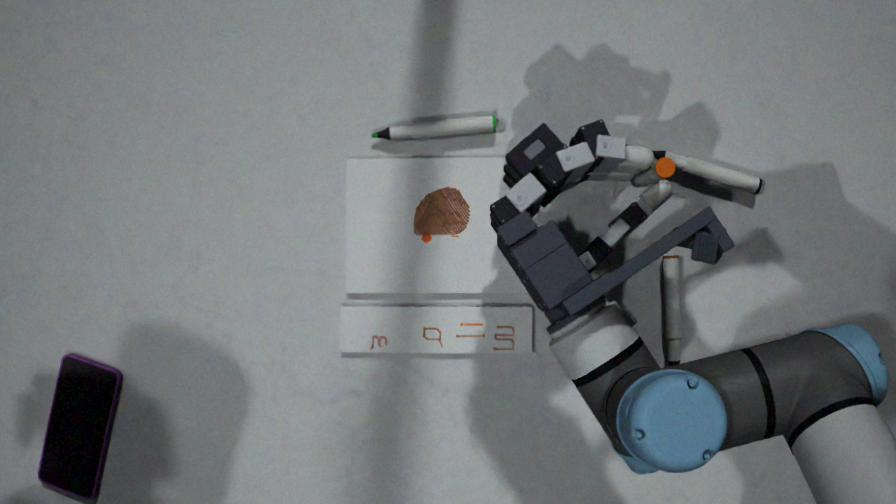

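move(target=[[0,0,0,0,0,0,0.33,0,-0.285,-0.275,0.757,-0.677,-0.315,-0.168,0.33,0,-0.285,-0.275,0.33,-0.12,-0.285,-0.275,0,-0.9,-0.044995,0.392603,-0.024667,0,0,0,0.43,0,-0.285,-0.275,0.757,-0.677,0.4,-0.168,0.40,0,-0.285,-0.275,0.43,-0.12,-0.285,-0.275,0.7,-0.9],[0,0,0,0,0,0,0.33,0,-0.285,-0.275,0.757,-0.677,-0.315,-0.168,0.33,0,-0.285,-0.275,0.33,-0.12,-0.285,-0.275,0,-0.9,-0.038328,0.377603,-0.024667,0,0,0,0.43,0,-0.285,-0.275,0.757,-0.677,0.4,-0.168,0.40,0,-0.285,-0.275,0.43,-0.12,-0.285,-0.275,0.7,-0.9],[0,0,0,0,0,0,0.33,0,-0.285,-0.275,0.757,-0.677,-0.315,-0.168,0.33,0,-0.285,-0.275,0.33,-0.12,-0.285,-0.275,0,-0.9,-0.038328,0.377603,-0.047,0,0,0,0.43,0,-0.285,-0.275,0.757,-0.677,0.4,-0.168,0.40,0,-0.285,-0.275,0.43,-0.12,-0.285,-0.275,0.7,-0.9]], speed=[0.15,0.03,0.03])

zero_wrist_force(arm="right_arm")

move(target=[0,0,0,0,0,0,0.33,0,-0.285,-0.275,0.757,-0.677,-0.315,-0.168,0.33,0,-0.285,-0.275,0.33,-0.12,-0.285,-0.275,0,-0.9,0,0,-0.00377,0,0,0,0.43,0,-0.285,-0.275,0.757,-0.677,0.4,-0.168,0.40,0,-0.285,-0.275,0.43,-0.12,-0.285,-0.275,0.7,-0.9], speed=0.01)

move(target=[[0,0,0,0,0,0,0.33,0,-0.285,-0.275,0.757,-0.677,-0.315,-0.168,0.33,0,-0.285,-0.275,0.33,-0.12,-0.285,-0.275,0,-0.9,-0.010649,-0.005297,-0.00051,0,0,0,0.43,0,-0.285,-0.275,0.757,-0.677,0.4,-0.168,0.40,0,-0.285,-0.275,0.43,-0.12,-0.285,-0.275,0.7,-0.9],[0,0,0,0,0,0,0.33,0,-0.285,-0.275,0.757,-0.677,-0.315,-0.168,0.33,0,-0.285,-0.275,0.33,-0.12,-0.285,-0.275,0,-0.9,-0.010841,-0.007272,-0.00002,0,0,0,0.43,0,-0.285,-0.275,0.757,-0.677,0.4,-0.168,0.40,0,-0.285,-0.275,0.43,-0.12,-0.285,-0.275,0.7,-0.9],[0,0,0,0,0,0,0.33,0,-0.285,-0.275,0.757,-0.677,-0.315,-0.168,0.33,0,-0.285,-0.275,0.33,-0.12,-0.285,-0.275,0,-0.9,0.001602,-0.001069,0.00069,0,0,0,0.43,0,-0.285,-0.275,0.757,-0.677,0.4,-0.168,0.40,0,-0.285,-0.275,0.43,-0.12,-0.285,-0.275,0.7,-0.9],[0,0,0,0,0,0,0.33,0,-0.285,-0.275,0.757,-0.677,-0.315,-0.168,0.33,0,-0.285,-0.275,0.33,-0.12,-0.285,-0.275,0,-0.9,0.002833,-0.002331,0.00019,0,0,0,0.43,0,-0.285,-0.275,0.757,-0.677,0.4,-0.168,0.40,0,-0.285,-0.275,0.43,-0.12,-0.285,-0.275,0.7,-0.9],[0,0,0,0,0,0,0.33,0,-0.285,-0.275,0.757,-0.677,-0.315,-0.168,0.33,0,-0.285,-0.275,0.33,-0.12,-0.285,-0.275,0,-0.9,-0.010661,-0.009056,-0.00053,0,0,0,0.43,0,-0.285,-0.275,0.757,-0.677,0.4,-0.168,0.40,0,-0.285,-0.275,0.43,-0.12,-0.285,-0.275,0.7,-0.9],[0,0,0,0,0,0,0.33,0,-0.285,-0.275,0.757,-0.677,-0.315,-0.168,0.33,0,-0.285,-0.275,0.33,-0.12,-0.285,-0.275,0,-0.9,-0.010109,-0.010647,-0.00003,0,0,0,0.43,0,-0.285,-0.275,0.757,-0.677,0.4,-0.168,0.40,0,-0.285,-0.275,0.43,-0.12,-0.285,-0.275,0.7,-0.9],[0,0,0,0,0,0,0.33,0,-0.285,-0.275,0.757,-0.677,-0.315,-0.168,0.33,0,-0.285,-0.275,0.33,-0.12,-0.285,-0.275,0,-0.9,0.003691,-0.003786,0.0007,0,0,0,0.43,0,-0.285,-0.275,0.757,-0.677,0.4,-0.168,0.40,0,-0.285,-0.275,0.43,-0.12,-0.285,-0.275,0.7,-0.9],[0,0,0,0,0,0,0.33,0,-0.285,-0.275,0.757,-0.677,-0.315,-0.168,0.33,0,-0.285,-0.275,0.33,-0.12,-0.285,-0.275,0,-0.9,0.004243,-0.005376,0.00019,0,0,0,0.43,0,-0.285,-0.275,0.757,-0.677,0.4,-0.168,0.40,0,-0.285,-0.275,0.43,-0.12,-0.285,-0.275,0.7,-0.9],[0,0,0,0,0,0,0.33,0,-0.285,-0.275,0.757,-0.677,-0.315,-0.168,0.33,0,-0.285,-0.275,0.33,-0.12,-0.285,-0.275,0,-0.9,-0.009251,-0.012101,-0.00053,0,0,0,0.43,0,-0.285,-0.275,0.757,-0.677,0.4,-0.168,0.40,0,-0.285,-0.275,0.43,-0.12,-0.285,-0.275,0.7,-0.9],[0,0,0,0,0,0,0.33,0,-0.285,-0.275,0.757,-0.677,-0.315,-0.168,0.33,0,-0.285,-0.275,0.33,-0.12,-0.285,-0.275,0,-0.9,-0.007948,-0.013322,-0.00002,0,0,0,0.43,0,-0.285,-0.275,0.757,-0.677,0.4,-0.168,0.40,0,-0.285,-0.275,0.43,-0.12,-0.285,-0.275,0.7,-0.9],[0,0,0,0,0,0,0.33,0,-0.285,-0.275,0.757,-0.677,-0.315,-0.168,0.33,0,-0.285,-0.275,0.33,-0.12,-0.285,-0.275,0,-0.9,0.00435,-0.007202,0.00068,0,0,0,0.43,0,-0.285,-0.275,0.757,-0.677,0.4,-0.168,0.40,0,-0.285,-0.275,0.43,-0.12,-0.285,-0.275,0.7,-0.9],[0,0,0,0,0,0,0.33,0,-0.285,-0.275,0.757,-0.677,-0.315,-0.168,0.33,0,-0.285,-0.275,0.33,-0.12,-0.285,-0.275,0,-0.9,0.004081,-0.009212,0.00017,0,0,0,0.43,0,-0.285,-0.275,0.757,-0.677,0.4,-0.168,0.40,0,-0.285,-0.275,0.43,-0.12,-0.285,-0.275,0.7,-0.9],[0,0,0,0,0,0,0.33,0,-0.285,-0.275,0.757,-0.677,-0.315,-0.168,0.33,0,-0.285,-0.275,0.33,-0.12,-0.285,-0.275,0,-0.9,-0.006269,-0.014358,-0.0005,0,0,0,0.43,0,-0.285,-0.275,0.757,-0.677,0.4,-0.168,0.40,0,-0.285,-0.275,0.43,-0.12,-0.285,-0.275,0.7,-0.9],[0,0,0,0,0,0,0.33,0,-0.285,-0.275,0.757,-0.677,-0.315,-0.168,0.33,0,-0.285,-0.275,0.33,-0.12,-0.285,-0.275,0,-0.9,-0.008384,-0.01716,-0.00005,0,0,0,0.43,0,-0.285,-0.275,0.757,-0.677,0.4,-0.168,0.40,0,-0.285,-0.275,0.43,-0.12,-0.285,-0.275,0.7,-0.9],[0,0,0,0,0,0,0.33,0,-0.285,-0.275,0.757,-0.677,-0.315,-0.168,0.33,0,-0.285,-0.275,0.33,-0.12,-0.285,-0.275,0,-0.9,0.002863,-0.011561,0.00064,0,0,0,0.43,0,-0.285,-0.275,0.757,-0.677,0.4,-0.168,0.40,0,-0.285,-0.275,0.43,-0.12,-0.285,-0.275,0.7,-0.9]], speed=0.04, blend=[0.001,0.001,0.001,0.001,0.001,0.001,0.001,0.001,0.001,0.001,0.001,0.001,0.001,0.001,0])

Scene clock: 3261.13 s.
left_arm: end_effector_position=(+0.5500, +0.6000, +0.3500) hand_goal=(+0.330, +0.000, -0.286, -0.276, +0.756, -0.678, -0.316, -0.168, +0.330, +0.000, -0.286, -0.276, +0.330, -0.120, -0.286, -0.276) hand_measured=(+0.330, -0.002, -0.290, -0.280, +0.754, -0.678, -0.312, -0.170, +0.332, +0.000, -0.290, -0.280, +0.330, -0.118, -0.290, -0.280) hand_current_ma=(+0, +0, -1, -1, -1, +0, +2, +0, +0, +0, -1, -1, +0, +0, -1, -1) hand_state=(goal, goal, goal, goal, goal, goal, goal, goal, goal, goal, goal, goal, goal, goal, goal, goal) hand_current_limit=0.00 hand_speed=-0.90 end_effector_quat_wxyz=(+0.392, -0.510, +0.608, -0.466) | right_arm: end_effector_position=(+0.6745, -0.0001, +0.0763) hand_goal=(+0.430, +0.000, -0.286, -0.276, +0.756, -0.678, +0.400, -0.168, +0.400, +0.000, -0.286, -0.276, +0.430, -0.120, -0.286, -0.276) hand_measured=(+0.354, -0.004, -0.320, -0.290, +0.744, -0.678, -0.090, -0.206, +0.352, -0.004, -0.298, -0.280, +0.378, -0.122, -0.302, -0.282) hand_current_ma=(-250, -3, -81, -25, -21, -1, -467, -132, -139, -4, -19, -5, -153, -1, -28, -8) hand_state=(blocked, goal, blocked, goal, goal, goal, blocked, blocked, blocked, goal, goal, goal, blocked, goal, goal, goal) hand_current_limit=0.70 hand_speed=-0.90 end_effector_quat_wxyz=(-0.148, +0.714, +0.159, +0.666)
Joint positions: left_arm=[4.248 -1.476 -2.108 -0.292 0.397 3.838] | right_arm=[0.442 -0.754 1.409 -0.585 1.607 -1.569]
Joint torques (N m): left_arm=[2.8 13.58 9.52 1.1 -3.63 1.67] | right_arm=[9.22 -53.07 -10.26 0.38 1.54 0.23]
Wrist force (N, zeroed by zero_wrist_force): left_arm=[0.0 -0.1 0.2] | right_arm=[0.0 0.0 0.0]
Wrist torque (N m, zeroed by zero_wrist_force): left_arm=[-0.05 0.03 -0.18] | right_arm=[-0.01 0.01 0.00]
Wrist force, peak (N, zeroed by zero_wrist_force): left_arm=[0.3 -0.1 0.4] | right_arm=[0.4 3.2 -0.4]
Hand target: left_arm +0.5500, +0.6000, +0.3500; +0.392, -0.510, +0.608, -0.466 | right_arm +0.6745, -0.0001, +0.0766; -0.148, +0.714, +0.159, +0.666
Off the commanded pose: left_arm 0.000 m, 0 deg | right_arm 0.000 m, 0 deg.
move: done

Wrist force sensor zeroed.

Scene clock: 3261.83 s.
left_arm: end_effector_position=(+0.5500, +0.6000, +0.3500) hand_goal=(+0.330, +0.000, -0.286, -0.276, +0.756, -0.678, -0.316, -0.168, +0.330, +0.000, -0.286, -0.276, +0.330, -0.120, -0.286, -0.276) hand_measured=(+0.330, -0.002, -0.290, -0.280, +0.754, -0.678, -0.312, -0.170, +0.332, +0.000, -0.290, -0.280, +0.330, -0.118, -0.290, -0.280) hand_current_ma=(+0, +0, -1, -1, -1, +0, +2, +0, +0, +0, -1, -1, +0, +0, -1, -1) hand_state=(goal, goal, goal, goal, goal, goal, goal, goal, goal, goal, goal, goal, goal, goal, goal, goal) hand_current_limit=0.00 hand_speed=-0.90 end_effector_quat_wxyz=(+0.392, -0.510, +0.608, -0.466) | right_arm: end_effector_position=(+0.6745, -0.0001, +0.0743) hand_goal=(+0.430, +0.000, -0.286, -0.276, +0.756, -0.678, +0.400, -0.168, +0.400, +0.000, -0.286, -0.276, +0.430, -0.120, -0.286, -0.276) hand_measured=(+0.354, -0.002, -0.320, -0.290, +0.744, -0.678, -0.090, -0.206, +0.352, -0.002, -0.298, -0.280, +0.378, -0.120, -0.302, -0.282) hand_current_ma=(-250, -2, -81, -25, -21, -1, -467, -133, -139, -2, -19, -5, -153, +0, -28, -8) hand_state=(blocked, goal, blocked, goal, goal, goal, blocked, blocked, blocked, goal, goal, goal, blocked, goal, goal, goal) hand_current_limit=0.70 hand_speed=-0.90 end_effector_quat_wxyz=(-0.148, +0.714, +0.159, +0.666)
Joint positions: left_arm=[4.248 -1.476 -2.108 -0.292 0.397 3.838] | right_arm=[0.442 -0.751 1.409 -0.589 1.607 -1.569]
Joint torques (N m): left_arm=[3.41 12.82 10.47 1.09 -3.38 1.93] | right_arm=[10.48 -25.79 -3.6 -2.72 1.41 1.44]
Wrist force (N, zeroed by zero_wrist_force): left_arm=[0.1 0.0 0.1] | right_arm=[1.8 0.1 -0.2]
Wrist torque (N m, zeroed by zero_wrist_force): left_arm=[-0.03 0.01 -0.18] | right_arm=[0.02 -0.10 -0.07]
Wrist force, peak (N, zeroed by zero_wrist_force): left_arm=[0.0 0.0 0.4] | right_arm=[2.1 -0.1 -0.3]
Hand target: left_arm +0.5500, +0.6000, +0.3500; +0.392, -0.510, +0.608, -0.466 | right_arm +0.6745, -0.0001, +0.0743; -0.148, +0.714, +0.159, +0.666
Off the commanded pose: left_arm 0.000 m, 0 deg | right_arm 0.000 m, 0 deg.
move: done

Scene clock: 3264.00 s.
left_arm: end_effector_position=(+0.5500, +0.6000, +0.3500) hand_goal=(+0.330, +0.000, -0.286, -0.276, +0.756, -0.678, -0.316, -0.168, +0.330, +0.000, -0.286, -0.276, +0.330, -0.120, -0.286, -0.276) hand_measured=(+0.330, -0.002, -0.290, -0.280, +0.754, -0.678, -0.312, -0.170, +0.332, +0.000, -0.290, -0.280, +0.330, -0.118, -0.290, -0.280) hand_current_ma=(+0, +0, -1, -1, -1, +0, +2, +0, +0, +0, -1, -1, +0, +0, -1, -1) hand_state=(goal, goal, goal, goal, goal, goal, goal, goal, goal, goal, goal, goal, goal, goal, goal, goal) hand_current_limit=0.00 hand_speed=-0.90 end_effector_quat_wxyz=(+0.392, -0.510, +0.608, -0.466) | right_arm: end_effector_position=(+0.6763, -0.0071, +0.0745) hand_goal=(+0.430, +0.000, -0.286, -0.276, +0.756, -0.678, +0.400, -0.168, +0.400, +0.000, -0.286, -0.276, +0.430, -0.120, -0.286, -0.276) hand_measured=(+0.354, -0.002, -0.322, -0.290, +0.744, -0.678, -0.090, -0.206, +0.352, -0.004, -0.298, -0.280, +0.378, -0.122, -0.302, -0.282) hand_current_ma=(-250, -1, -82, -26, -20, -1, -468, -134, -139, -3, -19, -5, -148, -1, -29, -9) hand_state=(blocked, goal, blocked, goal, goal, goal, blocked, blocked, blocked, goal, goal, goal, blocked, goal, goal, goal) hand_current_limit=0.70 hand_speed=-0.90 end_effector_quat_wxyz=(-0.148, +0.714, +0.159, +0.666) end_effector_velocity=(-0.001, -0.001, -0.002) end_effector_angular_velocity=(-0.002, +0.002, -0.002)
Joint positions: left_arm=[4.248 -1.476 -2.108 -0.292 0.397 3.838] | right_arm=[0.43 -0.757 1.421 -0.594 1.596 -1.57]
Joint velocities: left_arm=[within noise] | right_arm=[0 0 0.006 -0.003 0.002 -0.001]
Joint torques (N m): left_arm=[3.54 13.63 9.54 0.99 -3.45 1.81] | right_arm=[5.28 -68.45 -2.58 -3.5 1.58 -1.51]
Wrist force (N, zeroed by zero_wrist_force): left_arm=[0.0 -0.1 0.2] | right_arm=[1.4 -0.1 0.5]
Wrist torque (N m, zeroed by zero_wrist_force): left_arm=[-0.04 0.03 -0.18] | right_arm=[-0.02 -0.10 0.00]
Wrist force, peak (N, zeroed by zero_wrist_force): left_arm=[0.0 -0.3 0.4] | right_arm=[3.3 0.1 0.4]
Hand target: left_arm +0.5500, +0.6000, +0.3500; +0.392, -0.510, +0.608, -0.466 | right_arm +0.6762, -0.0071, +0.0747; -0.148, +0.714, +0.159, +0.666
Off the commanded pose: left_arm 0.000 m, 0 deg | right_arm 0.000 m, 0 deg.
move: done; blend cut to 0.0006 m at target 1, 0.0006 m at target 2, 0.0005 m at target 3, 0.0005 m at target 4, 0.0005 m at target 5, 0.0005 m at target 6, 0.0005 m at target 7, 0.0005 m at target 8, 0.0006 m at target 9, 0.0006 m at target 10, 0.0006 m at target 11, 0.0006 m at target 12

move(target=[[0,0,0,0,0,0,0.33,0,-0.285,-0.275,0.757,-0.677,-0.315,-0.168,0.33,0,-0.285,-0.275,0.33,-0.12,-0.285,-0.275,0,-0.9,-0.003625,-0.003528,-0.00027,0,0,0,0.43,0,-0.285,-0.275,0.757,-0.677,0.4,-0.168,0.40,0,-0.285,-0.275,0.43,-0.12,-0.285,-0.275,0.7,-0.9],[0,0,0,0,0,0,0.33,0,-0.285,-0.275,0.757,-0.677,-0.315,-0.168,0.33,0,-0.285,-0.275,0.33,-0.12,-0.285,-0.275,0,-0.9,-0.011722,-0.007563,-0.0009,0,0,0,0.43,0,-0.285,-0.275,0.757,-0.677,0.4,-0.168,0.40,0,-0.285,-0.275,0.43,-0.12,-0.285,-0.275,0.7,-0.9],[0,0,0,0,0,0,0.33,0,-0.285,-0.275,0.757,-0.677,-0.315,-0.168,0.33,0,-0.285,-0.275,0.33,-0.12,-0.285,-0.275,0,-0.9,-0.01198,-0.009596,-0.00042,0,0,0,0.43,0,-0.285,-0.275,0.757,-0.677,0.4,-0.168,0.40,0,-0.285,-0.275,0.43,-0.12,-0.285,-0.275,0.7,-0.9],[0,0,0,0,0,0,0.33,0,-0.285,-0.275,0.757,-0.677,-0.315,-0.168,0.33,0,-0.285,-0.275,0.33,-0.12,-0.285,-0.275,0,-0.9,-0.00058,-0.003928,0.00027,0,0,0,0.43,0,-0.285,-0.275,0.757,-0.677,0.4,-0.168,0.40,0,-0.285,-0.275,0.43,-0.12,-0.285,-0.275,0.7,-0.9],[0,0,0,0,0,0,0.33,0,-0.285,-0.275,0.757,-0.677,-0.315,-0.168,0.33,0,-0.285,-0.275,0.33,-0.12,-0.285,-0.275,0,-0.9,-0.000643,-0.005784,-0.00024,0,0,0,0.43,0,-0.285,-0.275,0.757,-0.677,0.4,-0.168,0.40,0,-0.285,-0.275,0.43,-0.12,-0.285,-0.275,0.7,-0.9],[0,0,0,0,0,0,0.33,0,-0.285,-0.275,0.757,-0.677,-0.315,-0.168,0.33,0,-0.285,-0.275,0.33,-0.12,-0.285,-0.275,0,-0.9,-0.012266,-0.011568,-0.00094,0,0,0,0.43,0,-0.285,-0.275,0.757,-0.677,0.4,-0.168,0.40,0,-0.285,-0.275,0.43,-0.12,-0.285,-0.275,0.7,-0.9],[0,0,0,0,0,0,0.33,0,-0.285,-0.275,0.757,-0.677,-0.315,-0.168,0.33,0,-0.285,-0.275,0.33,-0.12,-0.285,-0.275,0,-0.9,-0.012556,-0.013532,-0.00045,0,0,0,0.43,0,-0.285,-0.275,0.757,-0.677,0.4,-0.168,0.40,0,-0.285,-0.275,0.43,-0.12,-0.285,-0.275,0.7,-0.9],[0,0,0,0,0,0,0.33,0,-0.285,-0.275,0.757,-0.677,-0.315,-0.168,0.33,0,-0.285,-0.275,0.33,-0.12,-0.285,-0.275,0,-0.9,-0.000933,-0.007748,0.00024,0,0,0,0.43,0,-0.285,-0.275,0.757,-0.677,0.4,-0.168,0.40,0,-0.285,-0.275,0.43,-0.12,-0.285,-0.275,0.7,-0.9],[0,0,0,0,0,0,0.33,0,-0.285,-0.275,0.757,-0.677,-0.315,-0.168,0.33,0,-0.285,-0.275,0.33,-0.12,-0.285,-0.275,0,-0.9,-0.001223,-0.009713,-0.00028,0,0,0,0.43,0,-0.285,-0.275,0.757,-0.677,0.4,-0.168,0.40,0,-0.285,-0.275,0.43,-0.12,-0.285,-0.275,0.7,-0.9],[0,0,0,0,0,0,0.33,0,-0.285,-0.275,0.757,-0.677,-0.315,-0.168,0.33,0,-0.285,-0.275,0.33,-0.12,-0.285,-0.275,0,-0.9,-0.012846,-0.015497,-0.00097,0,0,0,0.43,0,-0.285,-0.275,0.757,-0.677,0.4,-0.168,0.40,0,-0.285,-0.275,0.43,-0.12,-0.285,-0.275,0.7,-0.9],[0,0,0,0,0,0,0.33,0,-0.285,-0.275,0.757,-0.677,-0.315,-0.168,0.33,0,-0.285,-0.275,0.33,-0.12,-0.285,-0.275,0,-0.9,-0.013136,-0.017462,-0.00049,0,0,0,0.43,0,-0.285,-0.275,0.757,-0.677,0.4,-0.168,0.40,0,-0.285,-0.275,0.43,-0.12,-0.285,-0.275,0.7,-0.9],[0,0,0,0,0,0,0.33,0,-0.285,-0.275,0.757,-0.677,-0.315,-0.168,0.33,0,-0.285,-0.275,0.33,-0.12,-0.285,-0.275,0,-0.9,-0.001513,-0.011677,0.00021,0,0,0,0.43,0,-0.285,-0.275,0.757,-0.677,0.4,-0.168,0.40,0,-0.285,-0.275,0.43,-0.12,-0.285,-0.275,0.7,-0.9],[0,0,0,0,0,0,0.33,0,-0.285,-0.275,0.757,-0.677,-0.315,-0.168,0.33,0,-0.285,-0.275,0.33,-0.12,-0.285,-0.275,0,-0.9,-0.001803,-0.013642,-0.00031,0,0,0,0.43,0,-0.285,-0.275,0.757,-0.677,0.4,-0.168,0.40,0,-0.285,-0.275,0.43,-0.12,-0.285,-0.275,0.7,-0.9],[0,0,0,0,0,0,0.33,0,-0.285,-0.275,0.757,-0.677,-0.315,-0.168,0.33,0,-0.285,-0.275,0.33,-0.12,-0.285,-0.275,0,-0.9,-0.013426,-0.019425,-0.001,0,0,0,0.43,0,-0.285,-0.275,0.757,-0.677,0.4,-0.168,0.40,0,-0.285,-0.275,0.43,-0.12,-0.285,-0.275,0.7,-0.9],[0,0,0,0,0,0,0.33,0,-0.285,-0.275,0.757,-0.677,-0.315,-0.168,0.33,0,-0.285,-0.275,0.33,-0.12,-0.285,-0.275,0,-0.9,-0.013715,-0.02139,-0.00052,0,0,0,0.43,0,-0.285,-0.275,0.757,-0.677,0.4,-0.168,0.40,0,-0.285,-0.275,0.43,-0.12,-0.285,-0.275,0.7,-0.9]], speed=0.04, blend=[0.001,0.001,0.001,0.001,0.001,0.001,0.001,0.001,0.001,0.001,0.001,0.001,0.001,0.001,0])

move(target=[[0,0,0,0,0,0,0.33,0,-0.285,-0.275,0.757,-0.677,-0.315,-0.168,0.33,0,-0.285,-0.275,0.33,-0.12,-0.285,-0.275,0,-0.9,0.011623,0.005784,0.00069,0,0,0,0.43,0,-0.285,-0.275,0.757,-0.677,0.4,-0.168,0.40,0,-0.285,-0.275,0.43,-0.12,-0.285,-0.275,0.7,-0.9],[0,0,0,0,0,0,0.33,0,-0.285,-0.275,0.757,-0.677,-0.315,-0.168,0.33,0,-0.285,-0.275,0.33,-0.12,-0.285,-0.275,0,-0.9,0.011333,0.003819,0.00018,0,0,0,0.43,0,-0.285,-0.275,0.757,-0.677,0.4,-0.168,0.40,0,-0.285,-0.275,0.43,-0.12,-0.285,-0.275,0.7,-0.9],[0,0,0,0,0,0,0.33,0,-0.285,-0.275,0.757,-0.677,-0.315,-0.168,0.33,0,-0.285,-0.275,0.33,-0.12,-0.285,-0.275,0,-0.9,-0.00029,-0.001965,-0.00052,0,0,0,0.43,0,-0.285,-0.275,0.757,-0.677,0.4,-0.168,0.40,0,-0.285,-0.275,0.43,-0.12,-0.285,-0.275,0.7,-0.9],[0,0,0,0,0,0,0.33,0,-0.285,-0.275,0.757,-0.677,-0.315,-0.168,0.33,0,-0.285,-0.275,0.33,-0.12,-0.285,-0.275,0,-0.9,-0.00058,-0.00393,-0.00003,0,0,0,0.43,0,-0.285,-0.275,0.757,-0.677,0.4,-0.168,0.40,0,-0.285,-0.275,0.43,-0.12,-0.285,-0.275,0.7,-0.9],[0,0,0,0,0,0,0.33,0,-0.285,-0.275,0.757,-0.677,-0.315,-0.168,0.33,0,-0.285,-0.275,0.33,-0.12,-0.285,-0.275,0,-0.9,0.011043,0.001854,0.00066,0,0,0,0.43,0,-0.285,-0.275,0.757,-0.677,0.4,-0.168,0.40,0,-0.285,-0.275,0.43,-0.12,-0.285,-0.275,0.7,-0.9],[0,0,0,0,0,0,0.33,0,-0.285,-0.275,0.757,-0.677,-0.315,-0.168,0.33,0,-0.285,-0.275,0.33,-0.12,-0.285,-0.275,0,-0.9,0.010753,-0.000111,0.00014,0,0,0,0.43,0,-0.285,-0.275,0.757,-0.677,0.4,-0.168,0.40,0,-0.285,-0.275,0.43,-0.12,-0.285,-0.275,0.7,-0.9],[0,0,0,0,0,0,0.33,0,-0.285,-0.275,0.757,-0.677,-0.315,-0.168,0.33,0,-0.285,-0.275,0.33,-0.12,-0.285,-0.275,0,-0.9,-0.00087,-0.005895,-0.00055,0,0,0,0.43,0,-0.285,-0.275,0.757,-0.677,0.4,-0.168,0.40,0,-0.285,-0.275,0.43,-0.12,-0.285,-0.275,0.7,-0.9],[0,0,0,0,0,0,0.33,0,-0.285,-0.275,0.757,-0.677,-0.315,-0.168,0.33,0,-0.285,-0.275,0.33,-0.12,-0.285,-0.275,0,-0.9,-0.00116,-0.00786,-0.00006,0,0,0,0.43,0,-0.285,-0.275,0.757,-0.677,0.4,-0.168,0.40,0,-0.285,-0.275,0.43,-0.12,-0.285,-0.275,0.7,-0.9],[0,0,0,0,0,0,0.33,0,-0.285,-0.275,0.757,-0.677,-0.315,-0.168,0.33,0,-0.285,-0.275,0.33,-0.12,-0.285,-0.275,0,-0.9,0.010463,-0.002076,0.00063,0,0,0,0.43,0,-0.285,-0.275,0.757,-0.677,0.4,-0.168,0.40,0,-0.285,-0.275,0.43,-0.12,-0.285,-0.275,0.7,-0.9],[0,0,0,0,0,0,0.33,0,-0.285,-0.275,0.757,-0.677,-0.315,-0.168,0.33,0,-0.285,-0.275,0.33,-0.12,-0.285,-0.275,0,-0.9,0.010173,-0.004041,0.00011,0,0,0,0.43,0,-0.285,-0.275,0.757,-0.677,0.4,-0.168,0.40,0,-0.285,-0.275,0.43,-0.12,-0.285,-0.275,0.7,-0.9],[0,0,0,0,0,0,0.33,0,-0.285,-0.275,0.757,-0.677,-0.315,-0.168,0.33,0,-0.285,-0.275,0.33,-0.12,-0.285,-0.275,0,-0.9,-0.00145,-0.009825,-0.00058,0,0,0,0.43,0,-0.285,-0.275,0.757,-0.677,0.4,-0.168,0.40,0,-0.285,-0.275,0.43,-0.12,-0.285,-0.275,0.7,-0.9],[0,0,0,0,0,0,0.33,0,-0.285,-0.275,0.757,-0.677,-0.315,-0.168,0.33,0,-0.285,-0.275,0.33,-0.12,-0.285,-0.275,0,-0.9,-0.00174,-0.01179,-0.0001,0,0,0,0.43,0,-0.285,-0.275,0.757,-0.677,0.4,-0.168,0.40,0,-0.285,-0.275,0.43,-0.12,-0.285,-0.275,0.7,-0.9],[0,0,0,0,0,0,0.33,0,-0.285,-0.275,0.757,-0.677,-0.315,-0.168,0.33,0,-0.285,-0.275,0.33,-0.12,-0.285,-0.275,0,-0.9,0.009883,-0.006006,0.0006,0,0,0,0.43,0,-0.285,-0.275,0.757,-0.677,0.4,-0.168,0.40,0,-0.285,-0.275,0.43,-0.12,-0.285,-0.275,0.7,-0.9],[0,0,0,0,0,0,0.33,0,-0.285,-0.275,0.757,-0.677,-0.315,-0.168,0.33,0,-0.285,-0.275,0.33,-0.12,-0.285,-0.275,0,-0.9,0.009593,-0.007971,0.00008,0,0,0,0.43,0,-0.285,-0.275,0.757,-0.677,0.4,-0.168,0.40,0,-0.285,-0.275,0.43,-0.12,-0.285,-0.275,0.7,-0.9],[0,0,0,0,0,0,0.33,0,-0.285,-0.275,0.757,-0.677,-0.315,-0.168,0.33,0,-0.285,-0.275,0.33,-0.12,-0.285,-0.275,0,-0.9,-0.00203,-0.013755,-0.00061,0,0,0,0.43,0,-0.285,-0.275,0.757,-0.677,0.4,-0.168,0.40,0,-0.285,-0.275,0.43,-0.12,-0.285,-0.275,0.7,-0.9]], speed=0.04, blend=[0.001,0.001,0.001,0.001,0.001,0.001,0.001,0.001,0.001,0.001,0.001,0.001,0.001,0.001,0])

move(target=[[0,0,0,0,0,0,0.33,0,-0.285,-0.275,0.757,-0.677,-0.315,-0.168,0.33,0,-0.285,-0.275,0.33,-0.12,-0.285,-0.275,0,-0.9,-0.00029,-0.001965,0.00048,0,0,0,0.43,0,-0.285,-0.275,0.757,-0.677,0.4,-0.168,0.40,0,-0.285,-0.275,0.43,-0.12,-0.285,-0.275,0.7,-0.9],[0,0,0,0,0,0,0.33,0,-0.285,-0.275,0.757,-0.677,-0.315,-0.168,0.33,0,-0.285,-0.275,0.33,-0.12,-0.285,-0.275,0,-0.9,0.011333,0.003819,0.00118,0,0,0,0.43,0,-0.285,-0.275,0.757,-0.677,0.4,-0.168,0.40,0,-0.285,-0.275,0.43,-0.12,-0.285,-0.275,0.7,-0.9],[0,0,0,0,0,0,0.33,0,-0.285,-0.275,0.757,-0.677,-0.315,-0.168,0.33,0,-0.285,-0.275,0.33,-0.12,-0.285,-0.275,0,-0.9,0.011043,0.001854,0.00066,0,0,0,0.43,0,-0.285,-0.275,0.757,-0.677,0.4,-0.168,0.40,0,-0.285,-0.275,0.43,-0.12,-0.285,-0.275,0.7,-0.9],[0,0,0,0,0,0,0.33,0,-0.285,-0.275,0.757,-0.677,-0.315,-0.168,0.33,0,-0.285,-0.275,0.33,-0.12,-0.285,-0.275,0,-0.9,-0.00058,-0.00393,-0.00003,0,0,0,0.43,0,-0.285,-0.275,0.757,-0.677,0.4,-0.168,0.40,0,-0.285,-0.275,0.43,-0.12,-0.285,-0.275,0.7,-0.9],[0,0,0,0,0,0,0.33,0,-0.285,-0.275,0.757,-0.677,-0.315,-0.168,0.33,0,-0.285,-0.275,0.33,-0.12,-0.285,-0.275,0,-0.9,-0.00087,-0.005895,0.00045,0,0,0,0.43,0,-0.285,-0.275,0.757,-0.677,0.4,-0.168,0.40,0,-0.285,-0.275,0.43,-0.12,-0.285,-0.275,0.7,-0.9],[0,0,0,0,0,0,0.33,0,-0.285,-0.275,0.757,-0.677,-0.315,-0.168,0.33,0,-0.285,-0.275,0.33,-0.12,-0.285,-0.275,0,-0.9,0.010753,-0.000111,0.00114,0,0,0,0.43,0,-0.285,-0.275,0.757,-0.677,0.4,-0.168,0.40,0,-0.285,-0.275,0.43,-0.12,-0.285,-0.275,0.7,-0.9],[0,0,0,0,0,0,0.33,0,-0.285,-0.275,0.757,-0.677,-0.315,-0.168,0.33,0,-0.285,-0.275,0.33,-0.12,-0.285,-0.275,0,-0.9,0.010463,-0.002076,0.00063,0,0,0,0.43,0,-0.285,-0.275,0.757,-0.677,0.4,-0.168,0.40,0,-0.285,-0.275,0.43,-0.12,-0.285,-0.275,0.7,-0.9],[0,0,0,0,0,0,0.33,0,-0.285,-0.275,0.757,-0.677,-0.315,-0.168,0.33,0,-0.285,-0.275,0.33,-0.12,-0.285,-0.275,0,-0.9,-0.00116,-0.00786,-0.00006,0,0,0,0.43,0,-0.285,-0.275,0.757,-0.677,0.4,-0.168,0.40,0,-0.285,-0.275,0.43,-0.12,-0.285,-0.275,0.7,-0.9],[0,0,0,0,0,0,0.33,0,-0.285,-0.275,0.757,-0.677,-0.315,-0.168,0.33,0,-0.285,-0.275,0.33,-0.12,-0.285,-0.275,0,-0.9,-0.00145,-0.009825,0.00042,0,0,0,0.43,0,-0.285,-0.275,0.757,-0.677,0.4,-0.168,0.40,0,-0.285,-0.275,0.43,-0.12,-0.285,-0.275,0.7,-0.9],[0,0,0,0,0,0,0.33,0,-0.285,-0.275,0.757,-0.677,-0.315,-0.168,0.33,0,-0.285,-0.275,0.33,-0.12,-0.285,-0.275,0,-0.9,0.010173,-0.004041,0.00111,0,0,0,0.43,0,-0.285,-0.275,0.757,-0.677,0.4,-0.168,0.40,0,-0.285,-0.275,0.43,-0.12,-0.285,-0.275,0.7,-0.9],[0,0,0,0,0,0,0.33,0,-0.285,-0.275,0.757,-0.677,-0.315,-0.168,0.33,0,-0.285,-0.275,0.33,-0.12,-0.285,-0.275,0,-0.9,0.009883,-0.006006,0.0006,0,0,0,0.43,0,-0.285,-0.275,0.757,-0.677,0.4,-0.168,0.40,0,-0.285,-0.275,0.43,-0.12,-0.285,-0.275,0.7,-0.9],[0,0,0,0,0,0,0.33,0,-0.285,-0.275,0.757,-0.677,-0.315,-0.168,0.33,0,-0.285,-0.275,0.33,-0.12,-0.285,-0.275,0,-0.9,-0.00174,-0.01179,-0.0001,0,0,0,0.43,0,-0.285,-0.275,0.757,-0.677,0.4,-0.168,0.40,0,-0.285,-0.275,0.43,-0.12,-0.285,-0.275,0.7,-0.9],[0,0,0,0,0,0,0.33,0,-0.285,-0.275,0.757,-0.677,-0.315,-0.168,0.33,0,-0.285,-0.275,0.33,-0.12,-0.285,-0.275,0,-0.9,-0.00203,-0.013755,0.00039,0,0,0,0.43,0,-0.285,-0.275,0.757,-0.677,0.4,-0.168,0.40,0,-0.285,-0.275,0.43,-0.12,-0.285,-0.275,0.7,-0.9],[0,0,0,0,0,0,0.33,0,-0.285,-0.275,0.757,-0.677,-0.315,-0.168,0.33,0,-0.285,-0.275,0.33,-0.12,-0.285,-0.275,0,-0.9,0.009593,-0.007971,0.00108,0,0,0,0.43,0,-0.285,-0.275,0.757,-0.677,0.4,-0.168,0.40,0,-0.285,-0.275,0.43,-0.12,-0.285,-0.275,0.7,-0.9],[0,0,0,0,0,0,0.33,0,-0.285,-0.275,0.757,-0.677,-0.315,-0.168,0.33,0,-0.285,-0.275,0.33,-0.12,-0.285,-0.275,0,-0.9,0.009303,-0.009936,0.00057,0,0,0,0.43,0,-0.285,-0.275,0.757,-0.677,0.4,-0.168,0.40,0,-0.285,-0.275,0.43,-0.12,-0.285,-0.275,0.7,-0.9]], speed=0.04, blend=[0.001,0.001,0.001,0.001,0.001,0.001,0.001,0.001,0.001,0.001,0.001,0.001,0.001,0.001,0])

move(target=[[0,0,0,0,0,0,0.33,0,-0.285,-0.275,0.757,-0.677,-0.315,-0.168,0.33,0,-0.285,-0.275,0.33,-0.12,-0.285,-0.275,0,-0.9,-0.011623,-0.005784,-0.00069,0,0,0,0.43,0,-0.285,-0.275,0.757,-0.677,0.4,-0.168,0.40,0,-0.285,-0.275,0.43,-0.12,-0.285,-0.275,0.7,-0.9],[0,0,0,0,0,0,0.33,0,-0.285,-0.275,0.757,-0.677,-0.315,-0.168,0.33,0,-0.285,-0.275,0.33,-0.12,-0.285,-0.275,0,-0.9,-0.011913,-0.007749,-0.00021,0,0,0,0.43,0,-0.285,-0.275,0.757,-0.677,0.4,-0.168,0.40,0,-0.285,-0.275,0.43,-0.12,-0.285,-0.275,0.7,-0.9],[0,0,0,0,0,0,0.33,0,-0.285,-0.275,0.757,-0.677,-0.315,-0.168,0.33,0,-0.285,-0.275,0.33,-0.12,-0.285,-0.275,0,-0.9,-0.00029,-0.001965,0.00048,0,0,0,0.43,0,-0.285,-0.275,0.757,-0.677,0.4,-0.168,0.40,0,-0.285,-0.275,0.43,-0.12,-0.285,-0.275,0.7,-0.9],[0,0,0,0,0,0,0.33,0,-0.285,-0.275,0.757,-0.677,-0.315,-0.168,0.33,0,-0.285,-0.275,0.33,-0.12,-0.285,-0.275,0,-0.9,-0.00058,-0.00393,-0.00003,0,0,0,0.43,0,-0.285,-0.275,0.757,-0.677,0.4,-0.168,0.40,0,-0.285,-0.275,0.43,-0.12,-0.285,-0.275,0.7,-0.9],[0,0,0,0,0,0,0.33,0,-0.285,-0.275,0.757,-0.677,-0.315,-0.168,0.33,0,-0.285,-0.275,0.33,-0.12,-0.285,-0.275,0,-0.9,-0.012203,-0.009714,-0.00072,0,0,0,0.43,0,-0.285,-0.275,0.757,-0.677,0.4,-0.168,0.40,0,-0.285,-0.275,0.43,-0.12,-0.285,-0.275,0.7,-0.9],[0,0,0,0,0,0,0.33,0,-0.285,-0.275,0.757,-0.677,-0.315,-0.168,0.33,0,-0.285,-0.275,0.33,-0.12,-0.285,-0.275,0,-0.9,-0.012493,-0.011679,-0.00024,0,0,0,0.43,0,-0.285,-0.275,0.757,-0.677,0.4,-0.168,0.40,0,-0.285,-0.275,0.43,-0.12,-0.285,-0.275,0.7,-0.9],[0,0,0,0,0,0,0.33,0,-0.285,-0.275,0.757,-0.677,-0.315,-0.168,0.33,0,-0.285,-0.275,0.33,-0.12,-0.285,-0.275,0,-0.9,-0.00087,-0.005895,0.00045,0,0,0,0.43,0,-0.285,-0.275,0.757,-0.677,0.4,-0.168,0.40,0,-0.285,-0.275,0.43,-0.12,-0.285,-0.275,0.7,-0.9],[0,0,0,0,0,0,0.33,0,-0.285,-0.275,0.757,-0.677,-0.315,-0.168,0.33,0,-0.285,-0.275,0.33,-0.12,-0.285,-0.275,0,-0.9,-0.001135,-0.007911,-0.00006,0,0,0,0.43,0,-0.285,-0.275,0.757,-0.677,0.4,-0.168,0.40,0,-0.285,-0.275,0.43,-0.12,-0.285,-0.275,0.7,-0.9],[0,0,0,0,0,0,0.33,0,-0.285,-0.275,0.757,-0.677,-0.315,-0.168,0.33,0,-0.285,-0.275,0.33,-0.12,-0.285,-0.275,0,-0.9,-0.010281,-0.012467,-0.00072,0,0,0,0.43,0,-0.285,-0.275,0.757,-0.677,0.4,-0.168,0.40,0,-0.285,-0.275,0.43,-0.12,-0.285,-0.275,0.7,-0.9],[0,0,0,0,0,0,0.33,0,-0.285,-0.275,0.757,-0.677,-0.315,-0.168,0.33,0,-0.285,-0.275,0.33,-0.12,-0.285,-0.275,0,-0.9,-0.012467,-0.015319,-0.00026,0,0,0,0.43,0,-0.285,-0.275,0.757,-0.677,0.4,-0.168,0.40,0,-0.285,-0.275,0.43,-0.12,-0.285,-0.275,0.7,-0.9],[0,0,0,0,0,0,0.33,0,-0.285,-0.275,0.757,-0.677,-0.315,-0.168,0.33,0,-0.285,-0.275,0.33,-0.12,-0.285,-0.275,0,-0.9,-0.001442,-0.009837,0.00042,0,0,0,0.43,0,-0.285,-0.275,0.757,-0.677,0.4,-0.168,0.40,0,-0.285,-0.275,0.43,-0.12,-0.285,-0.275,0.7,-0.9],[0,0,0,0,0,0,0.33,0,-0.285,-0.275,0.757,-0.677,-0.315,-0.168,0.33,0,-0.285,-0.275,0.33,-0.12,-0.285,-0.275,0,-0.9,-0.001736,-0.011794,-0.0001,0,0,0,0.43,0,-0.285,-0.275,0.757,-0.677,0.4,-0.168,0.40,0,-0.285,-0.275,0.43,-0.12,-0.285,-0.275,0.7,-0.9],[0,0,0,0,0,0,0.33,0,-0.285,-0.275,0.757,-0.677,-0.315,-0.168,0.33,0,-0.285,-0.275,0.33,-0.12,-0.285,-0.275,0,-0.9,-0.012983,-0.017394,-0.00078,0,0,0,0.43,0,-0.285,-0.275,0.757,-0.677,0.4,-0.168,0.40,0,-0.285,-0.275,0.43,-0.12,-0.285,-0.275,0.7,-0.9],[0,0,0,0,0,0,0.33,0,-0.285,-0.275,0.757,-0.677,-0.315,-0.168,0.33,0,-0.285,-0.275,0.33,-0.12,-0.285,-0.275,0,-0.9,-0.012883,-0.019203,-0.00029,0,0,0,0.43,0,-0.285,-0.275,0.757,-0.677,0.4,-0.168,0.40,0,-0.285,-0.275,0.43,-0.12,-0.285,-0.275,0.7,-0.9],[0,0,0,0,0,0,0.33,0,-0.285,-0.275,0.757,-0.677,-0.315,-0.168,0.33,0,-0.285,-0.275,0.33,-0.12,-0.285,-0.275,0,-0.9,-0.000885,-0.013234,0.00041,0,0,0,0.43,0,-0.285,-0.275,0.757,-0.677,0.4,-0.168,0.40,0,-0.285,-0.275,0.43,-0.12,-0.285,-0.275,0.7,-0.9]], speed=0.04, blend=[0.001,0.001,0.001,0.001,0.001,0.001,0.001,0.001,0.001,0.001,0.001,0.001,0.001,0.001,0])

move(target=[[0,0,0,0,0,0,0.33,0,-0.285,-0.275,0.757,-0.677,-0.315,-0.168,0.33,0,-0.285,-0.275,0.33,-0.12,-0.285,-0.275,0,-0.9,0.000855,-0.001447,-0.0005,0,0,0,0.43,0,-0.285,-0.275,0.757,-0.677,0.4,-0.168,0.40,0,-0.285,-0.275,0.43,-0.12,-0.285,-0.275,0.7,-0.9],[0,0,0,0,0,0,0.33,0,-0.285,-0.275,0.757,-0.677,-0.315,-0.168,0.33,0,-0.285,-0.275,0.33,-0.12,-0.285,-0.275,0,-0.9,-0.011443,-0.007567,-0.0012,0,0,0,0.43,0,-0.285,-0.275,0.757,-0.677,0.4,-0.168,0.40,0,-0.285,-0.275,0.43,-0.12,-0.285,-0.275,0.7,-0.9],[0,0,0,0,0,0,0.33,0,-0.285,-0.275,0.757,-0.677,-0.315,-0.168,0.33,0,-0.285,-0.275,0.33,-0.12,-0.285,-0.275,0,-0.9,-0.010588,-0.009014,-0.0007,0,0,0,0.43,0,-0.285,-0.275,0.757,-0.677,0.4,-0.168,0.40,0,-0.285,-0.275,0.43,-0.12,-0.285,-0.275,0.7,-0.9],[0,0,0,0,0,0,0.33,0,-0.285,-0.275,0.757,-0.677,-0.315,-0.168,0.33,0,-0.285,-0.275,0.33,-0.12,-0.285,-0.275,0,-0.9,0.00141,-0.003045,0,0,0,0,0.43,0,-0.285,-0.275,0.757,-0.677,0.4,-0.168,0.40,0,-0.285,-0.275,0.43,-0.12,-0.285,-0.275,0.7,-0.9],[0,0,0,0,0,0,0.33,0,-0.285,-0.275,0.757,-0.677,-0.315,-0.168,0.33,0,-0.285,-0.275,0.33,-0.12,-0.285,-0.275,0,-0.9,0.001514,-0.004863,-0.00051,0,0,0,0.43,0,-0.285,-0.275,0.757,-0.677,0.4,-0.168,0.40,0,-0.285,-0.275,0.43,-0.12,-0.285,-0.275,0.7,-0.9],[0,0,0,0,0,0,0.33,0,-0.285,-0.275,0.757,-0.677,-0.315,-0.168,0.33,0,-0.285,-0.275,0.33,-0.12,-0.285,-0.275,0,-0.9,-0.009281,-0.010242,-0.0012,0,0,0,0.43,0,-0.285,-0.275,0.757,-0.677,0.4,-0.168,0.40,0,-0.285,-0.275,0.43,-0.12,-0.285,-0.275,0.7,-0.9],[0,0,0,0,0,0,0.33,0,-0.285,-0.275,0.757,-0.677,-0.315,-0.168,0.33,0,-0.285,-0.275,0.33,-0.12,-0.285,-0.275,0,-0.9,-0.007377,-0.011169,-0.00067,0,0,0,0.43,0,-0.285,-0.275,0.757,-0.677,0.4,-0.168,0.40,0,-0.285,-0.275,0.43,-0.12,-0.285,-0.275,0.7,-0.9],[0,0,0,0,0,0,0.33,0,-0.285,-0.275,0.757,-0.677,-0.315,-0.168,0.33,0,-0.285,-0.275,0.33,-0.12,-0.285,-0.275,0,-0.9,0.001019,-0.006982,-0.00003,0,0,0,0.43,0,-0.285,-0.275,0.757,-0.677,0.4,-0.168,0.40,0,-0.285,-0.275,0.43,-0.12,-0.285,-0.275,0.7,-0.9],[0,0,0,0,0,0,0.33,0,-0.285,-0.275,0.757,-0.677,-0.315,-0.168,0.33,0,-0.285,-0.275,0.33,-0.12,-0.285,-0.275,0,-0.9,-0.000071,-0.009412,-0.00056,0,0,0,0.43,0,-0.285,-0.275,0.757,-0.677,0.4,-0.168,0.40,0,-0.285,-0.275,0.43,-0.12,-0.285,-0.275,0.7,-0.9],[0,0,0,0,0,0,0.33,0,-0.285,-0.275,0.757,-0.677,-0.315,-0.168,0.33,0,-0.285,-0.275,0.33,-0.12,-0.285,-0.275,0,-0.9,-0.004571,-0.011648,-0.00113,0,0,0,0.43,0,-0.285,-0.275,0.757,-0.677,0.4,-0.168,0.40,0,-0.285,-0.275,0.43,-0.12,-0.285,-0.275,0.7,-0.9]], speed=0.04, blend=[0.001,0.001,0.001,0.001,0.001,0.001,0.001,0.001,0.001,0])

move(target=[[0,0,0,0,0,0,0.33,0,-0.285,-0.275,0.757,-0.677,-0.315,-0.168,0.33,0,-0.285,-0.275,0.33,-0.12,-0.285,-0.275,0,-0.9,0,0,0.02,0,0,0,0.43,0,-0.285,-0.275,0.757,-0.677,0.4,-0.168,0.40,0,-0.285,-0.275,0.43,-0.12,-0.285,-0.275,0.7,-0.9],[0,0,0,0,0,0,0.33,0,-0.285,-0.275,0.757,-0.677,-0.315,-0.168,0.33,0,-0.285,-0.275,0.33,-0.12,-0.285,-0.275,0,-0.9,0.05,-0.28,0.05,0,0,0,0.43,0,-0.285,-0.275,0.757,-0.677,0.4,-0.168,0.40,0,-0.285,-0.275,0.43,-0.12,-0.285,-0.275,0.7,-0.9]], speed=[0.02,0.15], blend=[0.005,0], cameras=["cam_above"])

zoom_image(camera="cam_above", region=[405, 180, 505, 280])

Scene clock: 3366.03 s.
left_arm: end_effector_position=(+0.5500, +0.6000, +0.3500) hand_goal=(+0.330, +0.000, -0.286, -0.276, +0.756, -0.678, -0.316, -0.168, +0.330, +0.000, -0.286, -0.276, +0.330, -0.120, -0.286, -0.276) hand_measured=(+0.330, -0.002, -0.290, -0.280, +0.754, -0.678, -0.312, -0.170, +0.332, +0.000, -0.290, -0.280, +0.330, -0.118, -0.290, -0.280) hand_current_ma=(+0, +0, -1, -1, -1, +0, +2, +0, +0, +0, -1, -1, +0, +0, -1, -1) hand_state=(goal, goal, goal, goal, goal, goal, goal, goal, goal, goal, goal, goal, goal, goal, goal, goal) hand_current_limit=0.00 hand_speed=-0.90 end_effector_quat_wxyz=(+0.392, -0.510, +0.608, -0.466) | right_arm: end_effector_position=(+0.6680, -0.0200, +0.0747) hand_goal=(+0.430, +0.000, -0.286, -0.276, +0.756, -0.678, +0.400, -0.168, +0.400, +0.000, -0.286, -0.276, +0.430, -0.120, -0.286, -0.276) hand_measured=(+0.354, +0.000, -0.322, -0.290, +0.744, -0.678, -0.090, -0.206, +0.352, -0.002, -0.298, -0.280, +0.378, -0.120, -0.302, -0.282) hand_current_ma=(-250, -1, -82, -26, -18, -1, -467, -134, -138, -3, -19, -5, -148, -1, -29, -9) hand_state=(blocked, moving, blocked, goal, goal, goal, blocked, blocked, blocked, goal, goal, goal, blocked, goal, goal, goal) hand_current_limit=0.70 hand_speed=-0.90 end_effector_quat_wxyz=(-0.148, +0.714, +0.159, +0.666)
Joint positions: left_arm=[4.248 -1.476 -2.108 -0.292 0.397 3.838] | right_arm=[0.417 -0.785 1.476 -0.622 1.582 -1.571]
Joint torques (N m): left_arm=[2.21 22.83 10.81 1.64 -3.68 1] | right_arm=[-0.69 -24.59 -29.93 0.46 -0.17 -1.54]
Wrist force (N, zeroed by zero_wrist_force): left_arm=[0.0 -0.1 0.2] | right_arm=[0.5 -0.1 0.1]
Wrist torque (N m, zeroed by zero_wrist_force): left_arm=[-0.04 0.02 -0.18] | right_arm=[-0.01 -0.08 0.04]
Wrist force, peak (N, zeroed by zero_wrist_force): left_arm=[0.1 -0.4 0.5] | right_arm=[2.6 -0.1 0.4]
Hand target: left_arm +0.5500, +0.6000, +0.3500; +0.392, -0.510, +0.608, -0.466 | right_arm +0.6680, -0.0199, +0.0744; -0.148, +0.714, +0.159, +0.666
Off the commanded pose: left_arm 0.000 m, 0 deg | right_arm 0.000 m, 0 deg.
move: done; blend cut to 0.0006 m at target 2, 0.0006 m at target 3, 0.0006 m at target 4, 0.0006 m at target 5, 0.0006 m at target 6, 0.0006 m at target 7, 0.0006 m at target 8, 0.0006 m at target 9, 0.0006 m at target 10, 0.0006 m at target 11, 0.0006 m at target 12, 0.0006 m at target 13, 0.0006 m at target 14

Scene clock: 3368.10 s.
left_arm: end_effector_position=(+0.5500, +0.6000, +0.3500) hand_goal=(+0.330, +0.000, -0.286, -0.276, +0.756, -0.678, -0.316, -0.168, +0.330, +0.000, -0.286, -0.276, +0.330, -0.120, -0.286, -0.276) hand_measured=(+0.330, -0.002, -0.290, -0.280, +0.754, -0.678, -0.312, -0.170, +0.332, +0.000, -0.290, -0.280, +0.330, -0.118, -0.290, -0.280) hand_current_ma=(+0, +0, -1, -1, -1, +0, +2, +0, +0, +0, -1, -1, +0, +0, -1, -1) hand_state=(goal, goal, goal, goal, goal, goal, goal, goal, goal, goal, goal, goal, goal, goal, goal, goal) hand_current_limit=0.00 hand_speed=-0.90 end_effector_quat_wxyz=(+0.392, -0.510, +0.608, -0.466) | right_arm: end_effector_position=(+0.6667, -0.0282, +0.0743) hand_goal=(+0.430, +0.000, -0.286, -0.276, +0.756, -0.678, +0.400, -0.168, +0.400, +0.000, -0.286, -0.276, +0.430, -0.120, -0.286, -0.276) hand_measured=(+0.354, +0.002, -0.322, -0.290, +0.744, -0.678, -0.090, -0.206, +0.352, +0.000, -0.298, -0.280, +0.378, -0.120, -0.302, -0.282) hand_current_ma=(-250, +0, -82, -26, -18, -1, -468, -134, -138, -1, -19, -5, -148, +1, -29, -9) hand_state=(blocked, goal, blocked, goal, goal, goal, blocked, blocked, blocked, goal, goal, goal, blocked, goal, goal, goal) hand_current_limit=0.70 hand_speed=-0.90 end_effector_quat_wxyz=(-0.148, +0.714, +0.159, +0.666) end_effector_velocity=(+0.001, +0.001, +0.002) end_effector_angular_velocity=(+0.000, +0.000, +0.000)
Joint positions: left_arm=[4.248 -1.476 -2.108 -0.292 0.397 3.838] | right_arm=[0.405 -0.795 1.498 -0.634 1.571 -1.571]
Joint velocities: left_arm=[within noise] | right_arm=[0 0 -0.005 0.005 0 0]
Joint torques (N m): left_arm=[0.98 22.55 11.7 1.8 -3.82 0.92] | right_arm=[-12.12 -22.92 -28.85 0.64 -1.86 -0.66]
Wrist force (N, zeroed by zero_wrist_force): left_arm=[0.1 0.0 0.2] | right_arm=[0.8 0.1 0.2]
Wrist torque (N m, zeroed by zero_wrist_force): left_arm=[-0.03 0.01 -0.17] | right_arm=[0.02 -0.05 -0.02]
Wrist force, peak (N, zeroed by zero_wrist_force): left_arm=[0.1 -0.4 0.3] | right_arm=[2.6 -0.1 0.7]
Hand target: left_arm +0.5500, +0.6000, +0.3500; +0.392, -0.510, +0.608, -0.466 | right_arm +0.6668, -0.0281, +0.0741; -0.148, +0.714, +0.159, +0.666
Off the commanded pose: left_arm 0.000 m, 0 deg | right_arm 0.000 m, 0 deg.
move: done; blend cut to 0.0006 m at target 1, 0.0006 m at target 2, 0.0006 m at target 3, 0.0006 m at target 4, 0.0006 m at target 5, 0.0006 m at target 6, 0.0006 m at target 7, 0.0006 m at target 8, 0.0006 m at target 9, 0.0006 m at target 10, 0.0006 m at target 11, 0.0006 m at target 12, 0.0006 m at target 13, 0.0006 m at target 14

Scene clock: 3370.03 s.
left_arm: end_effector_position=(+0.5500, +0.6000, +0.3500) hand_goal=(+0.330, +0.000, -0.286, -0.276, +0.756, -0.678, -0.316, -0.168, +0.330, +0.000, -0.286, -0.276, +0.330, -0.120, -0.286, -0.276) hand_measured=(+0.330, -0.002, -0.290, -0.280, +0.754, -0.678, -0.312, -0.170, +0.332, +0.000, -0.290, -0.280, +0.330, -0.118, -0.290, -0.280) hand_current_ma=(+0, +0, -1, -1, -1, +0, +2, +0, +0, +0, -1, -1, +0, +0, -1, -1) hand_state=(goal, goal, goal, goal, goal, goal, goal, goal, goal, goal, goal, goal, goal, goal, goal, goal) hand_current_limit=0.00 hand_speed=-0.90 end_effector_quat_wxyz=(+0.392, -0.510, +0.608, -0.466) | right_arm: end_effector_position=(+0.6724, -0.0342, +0.0742) hand_goal=(+0.430, +0.000, -0.286, -0.276, +0.756, -0.678, +0.400, -0.168, +0.400, +0.000, -0.286, -0.276, +0.430, -0.120, -0.286, -0.276) hand_measured=(+0.354, +0.000, -0.322, -0.290, +0.744, -0.678, -0.090, -0.206, +0.352, -0.002, -0.298, -0.280, +0.378, -0.120, -0.302, -0.282) hand_current_ma=(-250, +0, -82, -26, -20, -1, -467, -134, -138, -2, -19, -5, -148, +0, -29, -9) hand_state=(blocked, goal, blocked, goal, goal, goal, blocked, blocked, blocked, goal, goal, goal, blocked, goal, goal, goal) hand_current_limit=0.70 hand_speed=-0.90 end_effector_quat_wxyz=(-0.148, +0.714, +0.159, +0.666)
Joint positions: left_arm=[4.248 -1.476 -2.108 -0.292 0.397 3.838] | right_arm=[0.392 -0.793 1.495 -0.631 1.558 -1.572]
Joint torques (N m): left_arm=[0.21 22.61 11.07 1.55 -3.65 0.88] | right_arm=[-1.4 -67.88 -4.63 -3.31 0.02 -1.03]
Wrist force (N, zeroed by zero_wrist_force): left_arm=[-0.1 -0.1 0.2] | right_arm=[1.8 -0.4 0.4]
Wrist torque (N m, zeroed by zero_wrist_force): left_arm=[-0.04 0.04 -0.19] | right_arm=[-0.03 -0.11 -0.05]
Wrist force, peak (N, zeroed by zero_wrist_force): left_arm=[0.0 -0.1 0.5] | right_arm=[2.5 0.2 0.7]
Hand target: left_arm +0.5500, +0.6000, +0.3500; +0.392, -0.510, +0.608, -0.466 | right_arm +0.6724, -0.0341, +0.0744; -0.148, +0.714, +0.159, +0.666
Off the commanded pose: left_arm 0.000 m, 0 deg | right_arm 0.000 m, 0 deg.
move: done; blend cut to 0.0006 m at target 1, 0.0006 m at target 2, 0.0006 m at target 3, 0.0006 m at target 4, 0.0006 m at target 5, 0.0006 m at target 6, 0.0006 m at target 7, 0.0006 m at target 8, 0.0006 m at target 9, 0.0006 m at target 10, 0.0006 m at target 11, 0.0006 m at target 12, 0.0006 m at target 13, 0.0006 m at target 14

Scene clock: 3372.07 s.
left_arm: end_effector_position=(+0.5500, +0.6000, +0.3500) hand_goal=(+0.330, +0.000, -0.286, -0.276, +0.756, -0.678, -0.316, -0.168, +0.330, +0.000, -0.286, -0.276, +0.330, -0.120, -0.286, -0.276) hand_measured=(+0.330, -0.002, -0.290, -0.280, +0.754, -0.678, -0.312, -0.170, +0.332, +0.000, -0.290, -0.280, +0.330, -0.118, -0.290, -0.280) hand_current_ma=(+0, +0, -1, -1, -1, +0, +2, +0, +0, +0, -1, -1, +0, +0, -1, -1) hand_state=(goal, goal, goal, goal, goal, goal, goal, goal, goal, goal, goal, goal, goal, goal, goal, goal) hand_current_limit=0.00 hand_speed=-0.90 end_effector_quat_wxyz=(+0.392, -0.510, +0.608, -0.466) | right_arm: end_effector_position=(+0.6719, -0.0421, +0.0744) hand_goal=(+0.430, +0.000, -0.286, -0.276, +0.756, -0.678, +0.400, -0.168, +0.400, +0.000, -0.286, -0.276, +0.430, -0.120, -0.286, -0.276) hand_measured=(+0.354, -0.002, -0.322, -0.290, +0.744, -0.678, -0.090, -0.206, +0.352, -0.004, -0.298, -0.280, +0.378, -0.122, -0.302, -0.282) hand_current_ma=(-250, -2, -82, -26, -20, -1, -467, -134, -138, -4, -19, -5, -148, -1, -29, -9) hand_state=(blocked, goal, blocked, goal, goal, goal, blocked, blocked, blocked, goal, goal, goal, blocked, goal, goal, goal) hand_current_limit=0.70 hand_speed=-0.90 end_effector_quat_wxyz=(-0.148, +0.714, +0.159, +0.666) end_effector_velocity=(-0.001, +0.001, +0.000) end_effector_angular_velocity=(+0.000, -0.003, +0.002)
Joint positions: left_arm=[4.248 -1.476 -2.108 -0.292 0.397 3.838] | right_arm=[0.38 -0.803 1.514 -0.64 1.546 -1.573]
Joint velocities: left_arm=[within noise] | right_arm=[0.002 -0.002 0.004 -0.006 0 -0.001]
Joint torques (N m): left_arm=[2.23 22.93 11.06 1.68 -3.66 0.73] | right_arm=[9.66 -66.2 -1.44 -3.78 1.49 -0.86]
Wrist force (N, zeroed by zero_wrist_force): left_arm=[0.2 -0.1 0.2] | right_arm=[0.7 0.2 0.2]
Wrist torque (N m, zeroed by zero_wrist_force): left_arm=[-0.04 0.00 -0.16] | right_arm=[0.03 -0.06 -0.01]
Wrist force, peak (N, zeroed by zero_wrist_force): left_arm=[0.2 -0.2 0.4] | right_arm=[2.8 0.1 0.5]
Hand target: left_arm +0.5500, +0.6000, +0.3500; +0.392, -0.510, +0.608, -0.466 | right_arm +0.6718, -0.0420, +0.0746; -0.148, +0.714, +0.159, +0.666
Off the commanded pose: left_arm 0.000 m, 0 deg | right_arm 0.000 m, 0 deg.
move: done; blend cut to 0.0006 m at target 1, 0.0006 m at target 2, 0.0006 m at target 3, 0.0006 m at target 4, 0.0006 m at target 5, 0.0006 m at target 6, 0.0006 m at target 7, 0.0006 m at target 8, 0.0006 m at target 11, 0.0006 m at target 12, 0.0006 m at target 13, 0.0006 m at target 14

Scene clock: 3373.37 s.
left_arm: end_effector_position=(+0.5500, +0.6000, +0.3500) hand_goal=(+0.330, +0.000, -0.286, -0.276, +0.756, -0.678, -0.316, -0.168, +0.330, +0.000, -0.286, -0.276, +0.330, -0.120, -0.286, -0.276) hand_measured=(+0.330, -0.002, -0.290, -0.280, +0.754, -0.678, -0.312, -0.170, +0.332, +0.000, -0.290, -0.280, +0.330, -0.118, -0.290, -0.280) hand_current_ma=(+0, +0, -1, -1, -1, +0, +2, +0, +0, +0, -1, -1, +0, +0, -1, -1) hand_state=(goal, goal, goal, goal, goal, goal, goal, goal, goal, goal, goal, goal, goal, goal, goal, goal) hand_current_limit=0.00 hand_speed=-0.90 end_effector_quat_wxyz=(+0.392, -0.510, +0.608, -0.466) | right_arm: end_effector_position=(+0.6691, -0.0491, +0.0740) hand_goal=(+0.430, +0.000, -0.286, -0.276, +0.756, -0.678, +0.400, -0.168, +0.400, +0.000, -0.286, -0.276, +0.430, -0.120, -0.286, -0.276) hand_measured=(+0.354, +0.002, -0.322, -0.290, +0.746, -0.678, -0.090, -0.206, +0.352, +0.000, -0.298, -0.280, +0.380, -0.118, -0.302, -0.282) hand_current_ma=(-250, +1, -82, -26, -18, -1, -467, -134, -138, +0, -19, -5, -147, +1, -29, -9) hand_state=(blocked, goal, blocked, goal, goal, goal, blocked, blocked, blocked, goal, goal, goal, blocked, goal, goal, goal) hand_current_limit=0.70 hand_speed=-0.90 end_effector_quat_wxyz=(-0.148, +0.714, +0.159, +0.666) end_effector_velocity=(+0.000, +0.000, +0.000) end_effector_angular_velocity=(-0.001, +0.003, +0.000)
Joint positions: left_arm=[4.248 -1.476 -2.108 -0.292 0.397 3.838] | right_arm=[0.371 -0.814 1.537 -0.653 1.537 -1.574]
Joint velocities: left_arm=[within noise] | right_arm=[0 -0.001 -0.002 0.005 0 0]
Joint torques (N m): left_arm=[1.55 23.7 11.44 1.65 -3.7 0.75] | right_arm=[-0.59 -38.18 -29.4 0.85 -0.07 -0.53]
Wrist force (N, zeroed by zero_wrist_force): left_arm=[-0.2 -0.1 0.0] | right_arm=[1.3 0.4 0.2]
Wrist torque (N m, zeroed by zero_wrist_force): left_arm=[-0.03 0.04 -0.20] | right_arm=[0.06 -0.10 -0.04]
Wrist force, peak (N, zeroed by zero_wrist_force): left_arm=[0.0 -0.3 0.4] | right_arm=[2.7 0.1 0.6]
Hand target: left_arm +0.5500, +0.6000, +0.3500; +0.392, -0.510, +0.608, -0.466 | right_arm +0.6691, -0.0490, +0.0740; -0.148, +0.714, +0.159, +0.666
Off the commanded pose: left_arm 0.000 m, 0 deg | right_arm 0.000 m, 0 deg.
move: done; blend cut to 0.0005 m at target 1, 0.0005 m at target 2, 0.0005 m at target 3, 0.0006 m at target 4, 0.0006 m at target 5, 0.0007 m at target 6, 0.0007 m at target 7, 0.0008 m at target 8, 0.0008 m at target 9

Scene clock: 3375.53 s.
left_arm: end_effector_position=(+0.5500, +0.6000, +0.3500) hand_goal=(+0.330, +0.000, -0.286, -0.276, +0.756, -0.678, -0.316, -0.168, +0.330, +0.000, -0.286, -0.276, +0.330, -0.120, -0.286, -0.276) hand_measured=(+0.330, -0.002, -0.290, -0.280, +0.754, -0.678, -0.312, -0.170, +0.332, +0.000, -0.290, -0.280, +0.330, -0.118, -0.290, -0.280) hand_current_ma=(+0, +0, -1, -1, -1, +0, +2, +0, +0, +0, -1, -1, +0, +0, -1, -1) hand_state=(goal, goal, goal, goal, goal, goal, goal, goal, goal, goal, goal, goal, goal, goal, goal, goal) hand_current_limit=0.00 hand_speed=-0.90 end_effector_quat_wxyz=(+0.392, -0.510, +0.608, -0.466) | right_arm: end_effector_position=(+0.6990, -0.2170, +0.1041) hand_goal=(+0.430, +0.000, -0.286, -0.276, +0.756, -0.678, +0.400, -0.168, +0.400, +0.000, -0.286, -0.276, +0.430, -0.120, -0.286, -0.276) hand_measured=(+0.354, -0.002, -0.322, -0.290, +0.744, -0.678, -0.090, -0.206, +0.352, -0.004, -0.298, -0.280, +0.380, -0.122, -0.302, -0.282) hand_current_ma=(-250, -2, -82, -26, -21, -1, -467, -134, -137, -4, -19, -5, -147, -2, -29, -9) hand_state=(blocked, goal, blocked, goal, goal, goal, blocked, blocked, blocked, goal, goal, goal, blocked, goal, goal, goal) hand_current_limit=0.70 hand_speed=-0.90 end_effector_quat_wxyz=(-0.148, +0.714, +0.159, +0.666)
Joint positions: left_arm=[4.248 -1.476 -2.108 -0.292 0.397 3.838] | right_arm=[0.062 -0.955 1.706 -0.676 1.228 -1.597]
Joint torques (N m): left_arm=[1.85 23.69 11.04 1.51 -3.69 0.96] | right_arm=[2.29 -19.63 -30.22 0.73 0.39 1.6]
Wrist force (N, zeroed by zero_wrist_force): left_arm=[0.0 0.1 0.1] | right_arm=[0.2 0.3 -0.1]
Wrist torque (N m, zeroed by zero_wrist_force): left_arm=[-0.01 0.01 -0.18] | right_arm=[0.08 -0.05 0.02]
Wrist force, peak (N, zeroed by zero_wrist_force): left_arm=[-0.2 -0.1 0.4] | right_arm=[0.0 4.3 -0.3]
Hand target: left_arm +0.5500, +0.6000, +0.3500; +0.392, -0.510, +0.608, -0.466 | right_arm +0.6991, -0.2170, +0.1040; -0.148, +0.714, +0.159, +0.666
Off the commanded pose: left_arm 0.000 m, 0 deg | right_arm 0.000 m, 0 deg.
move: done
Images, in order (width x height): cam_above 896x504.

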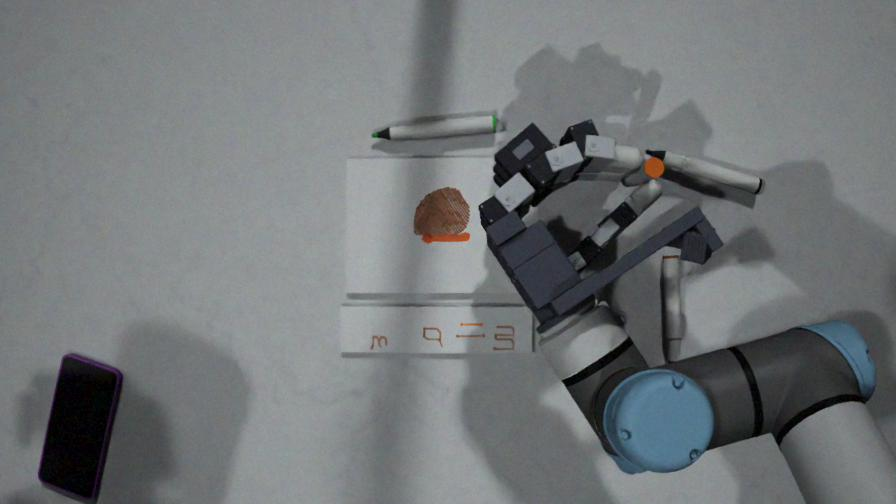

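Scaled by 5.040.

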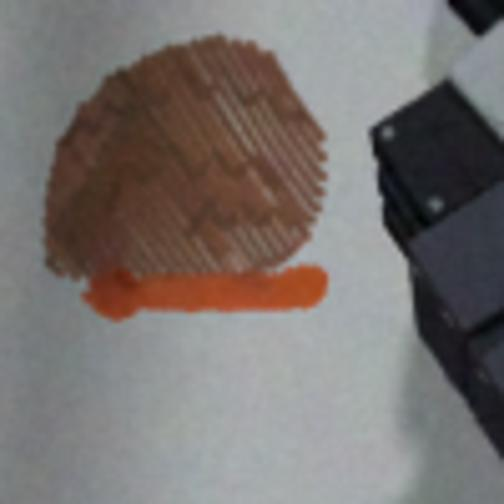

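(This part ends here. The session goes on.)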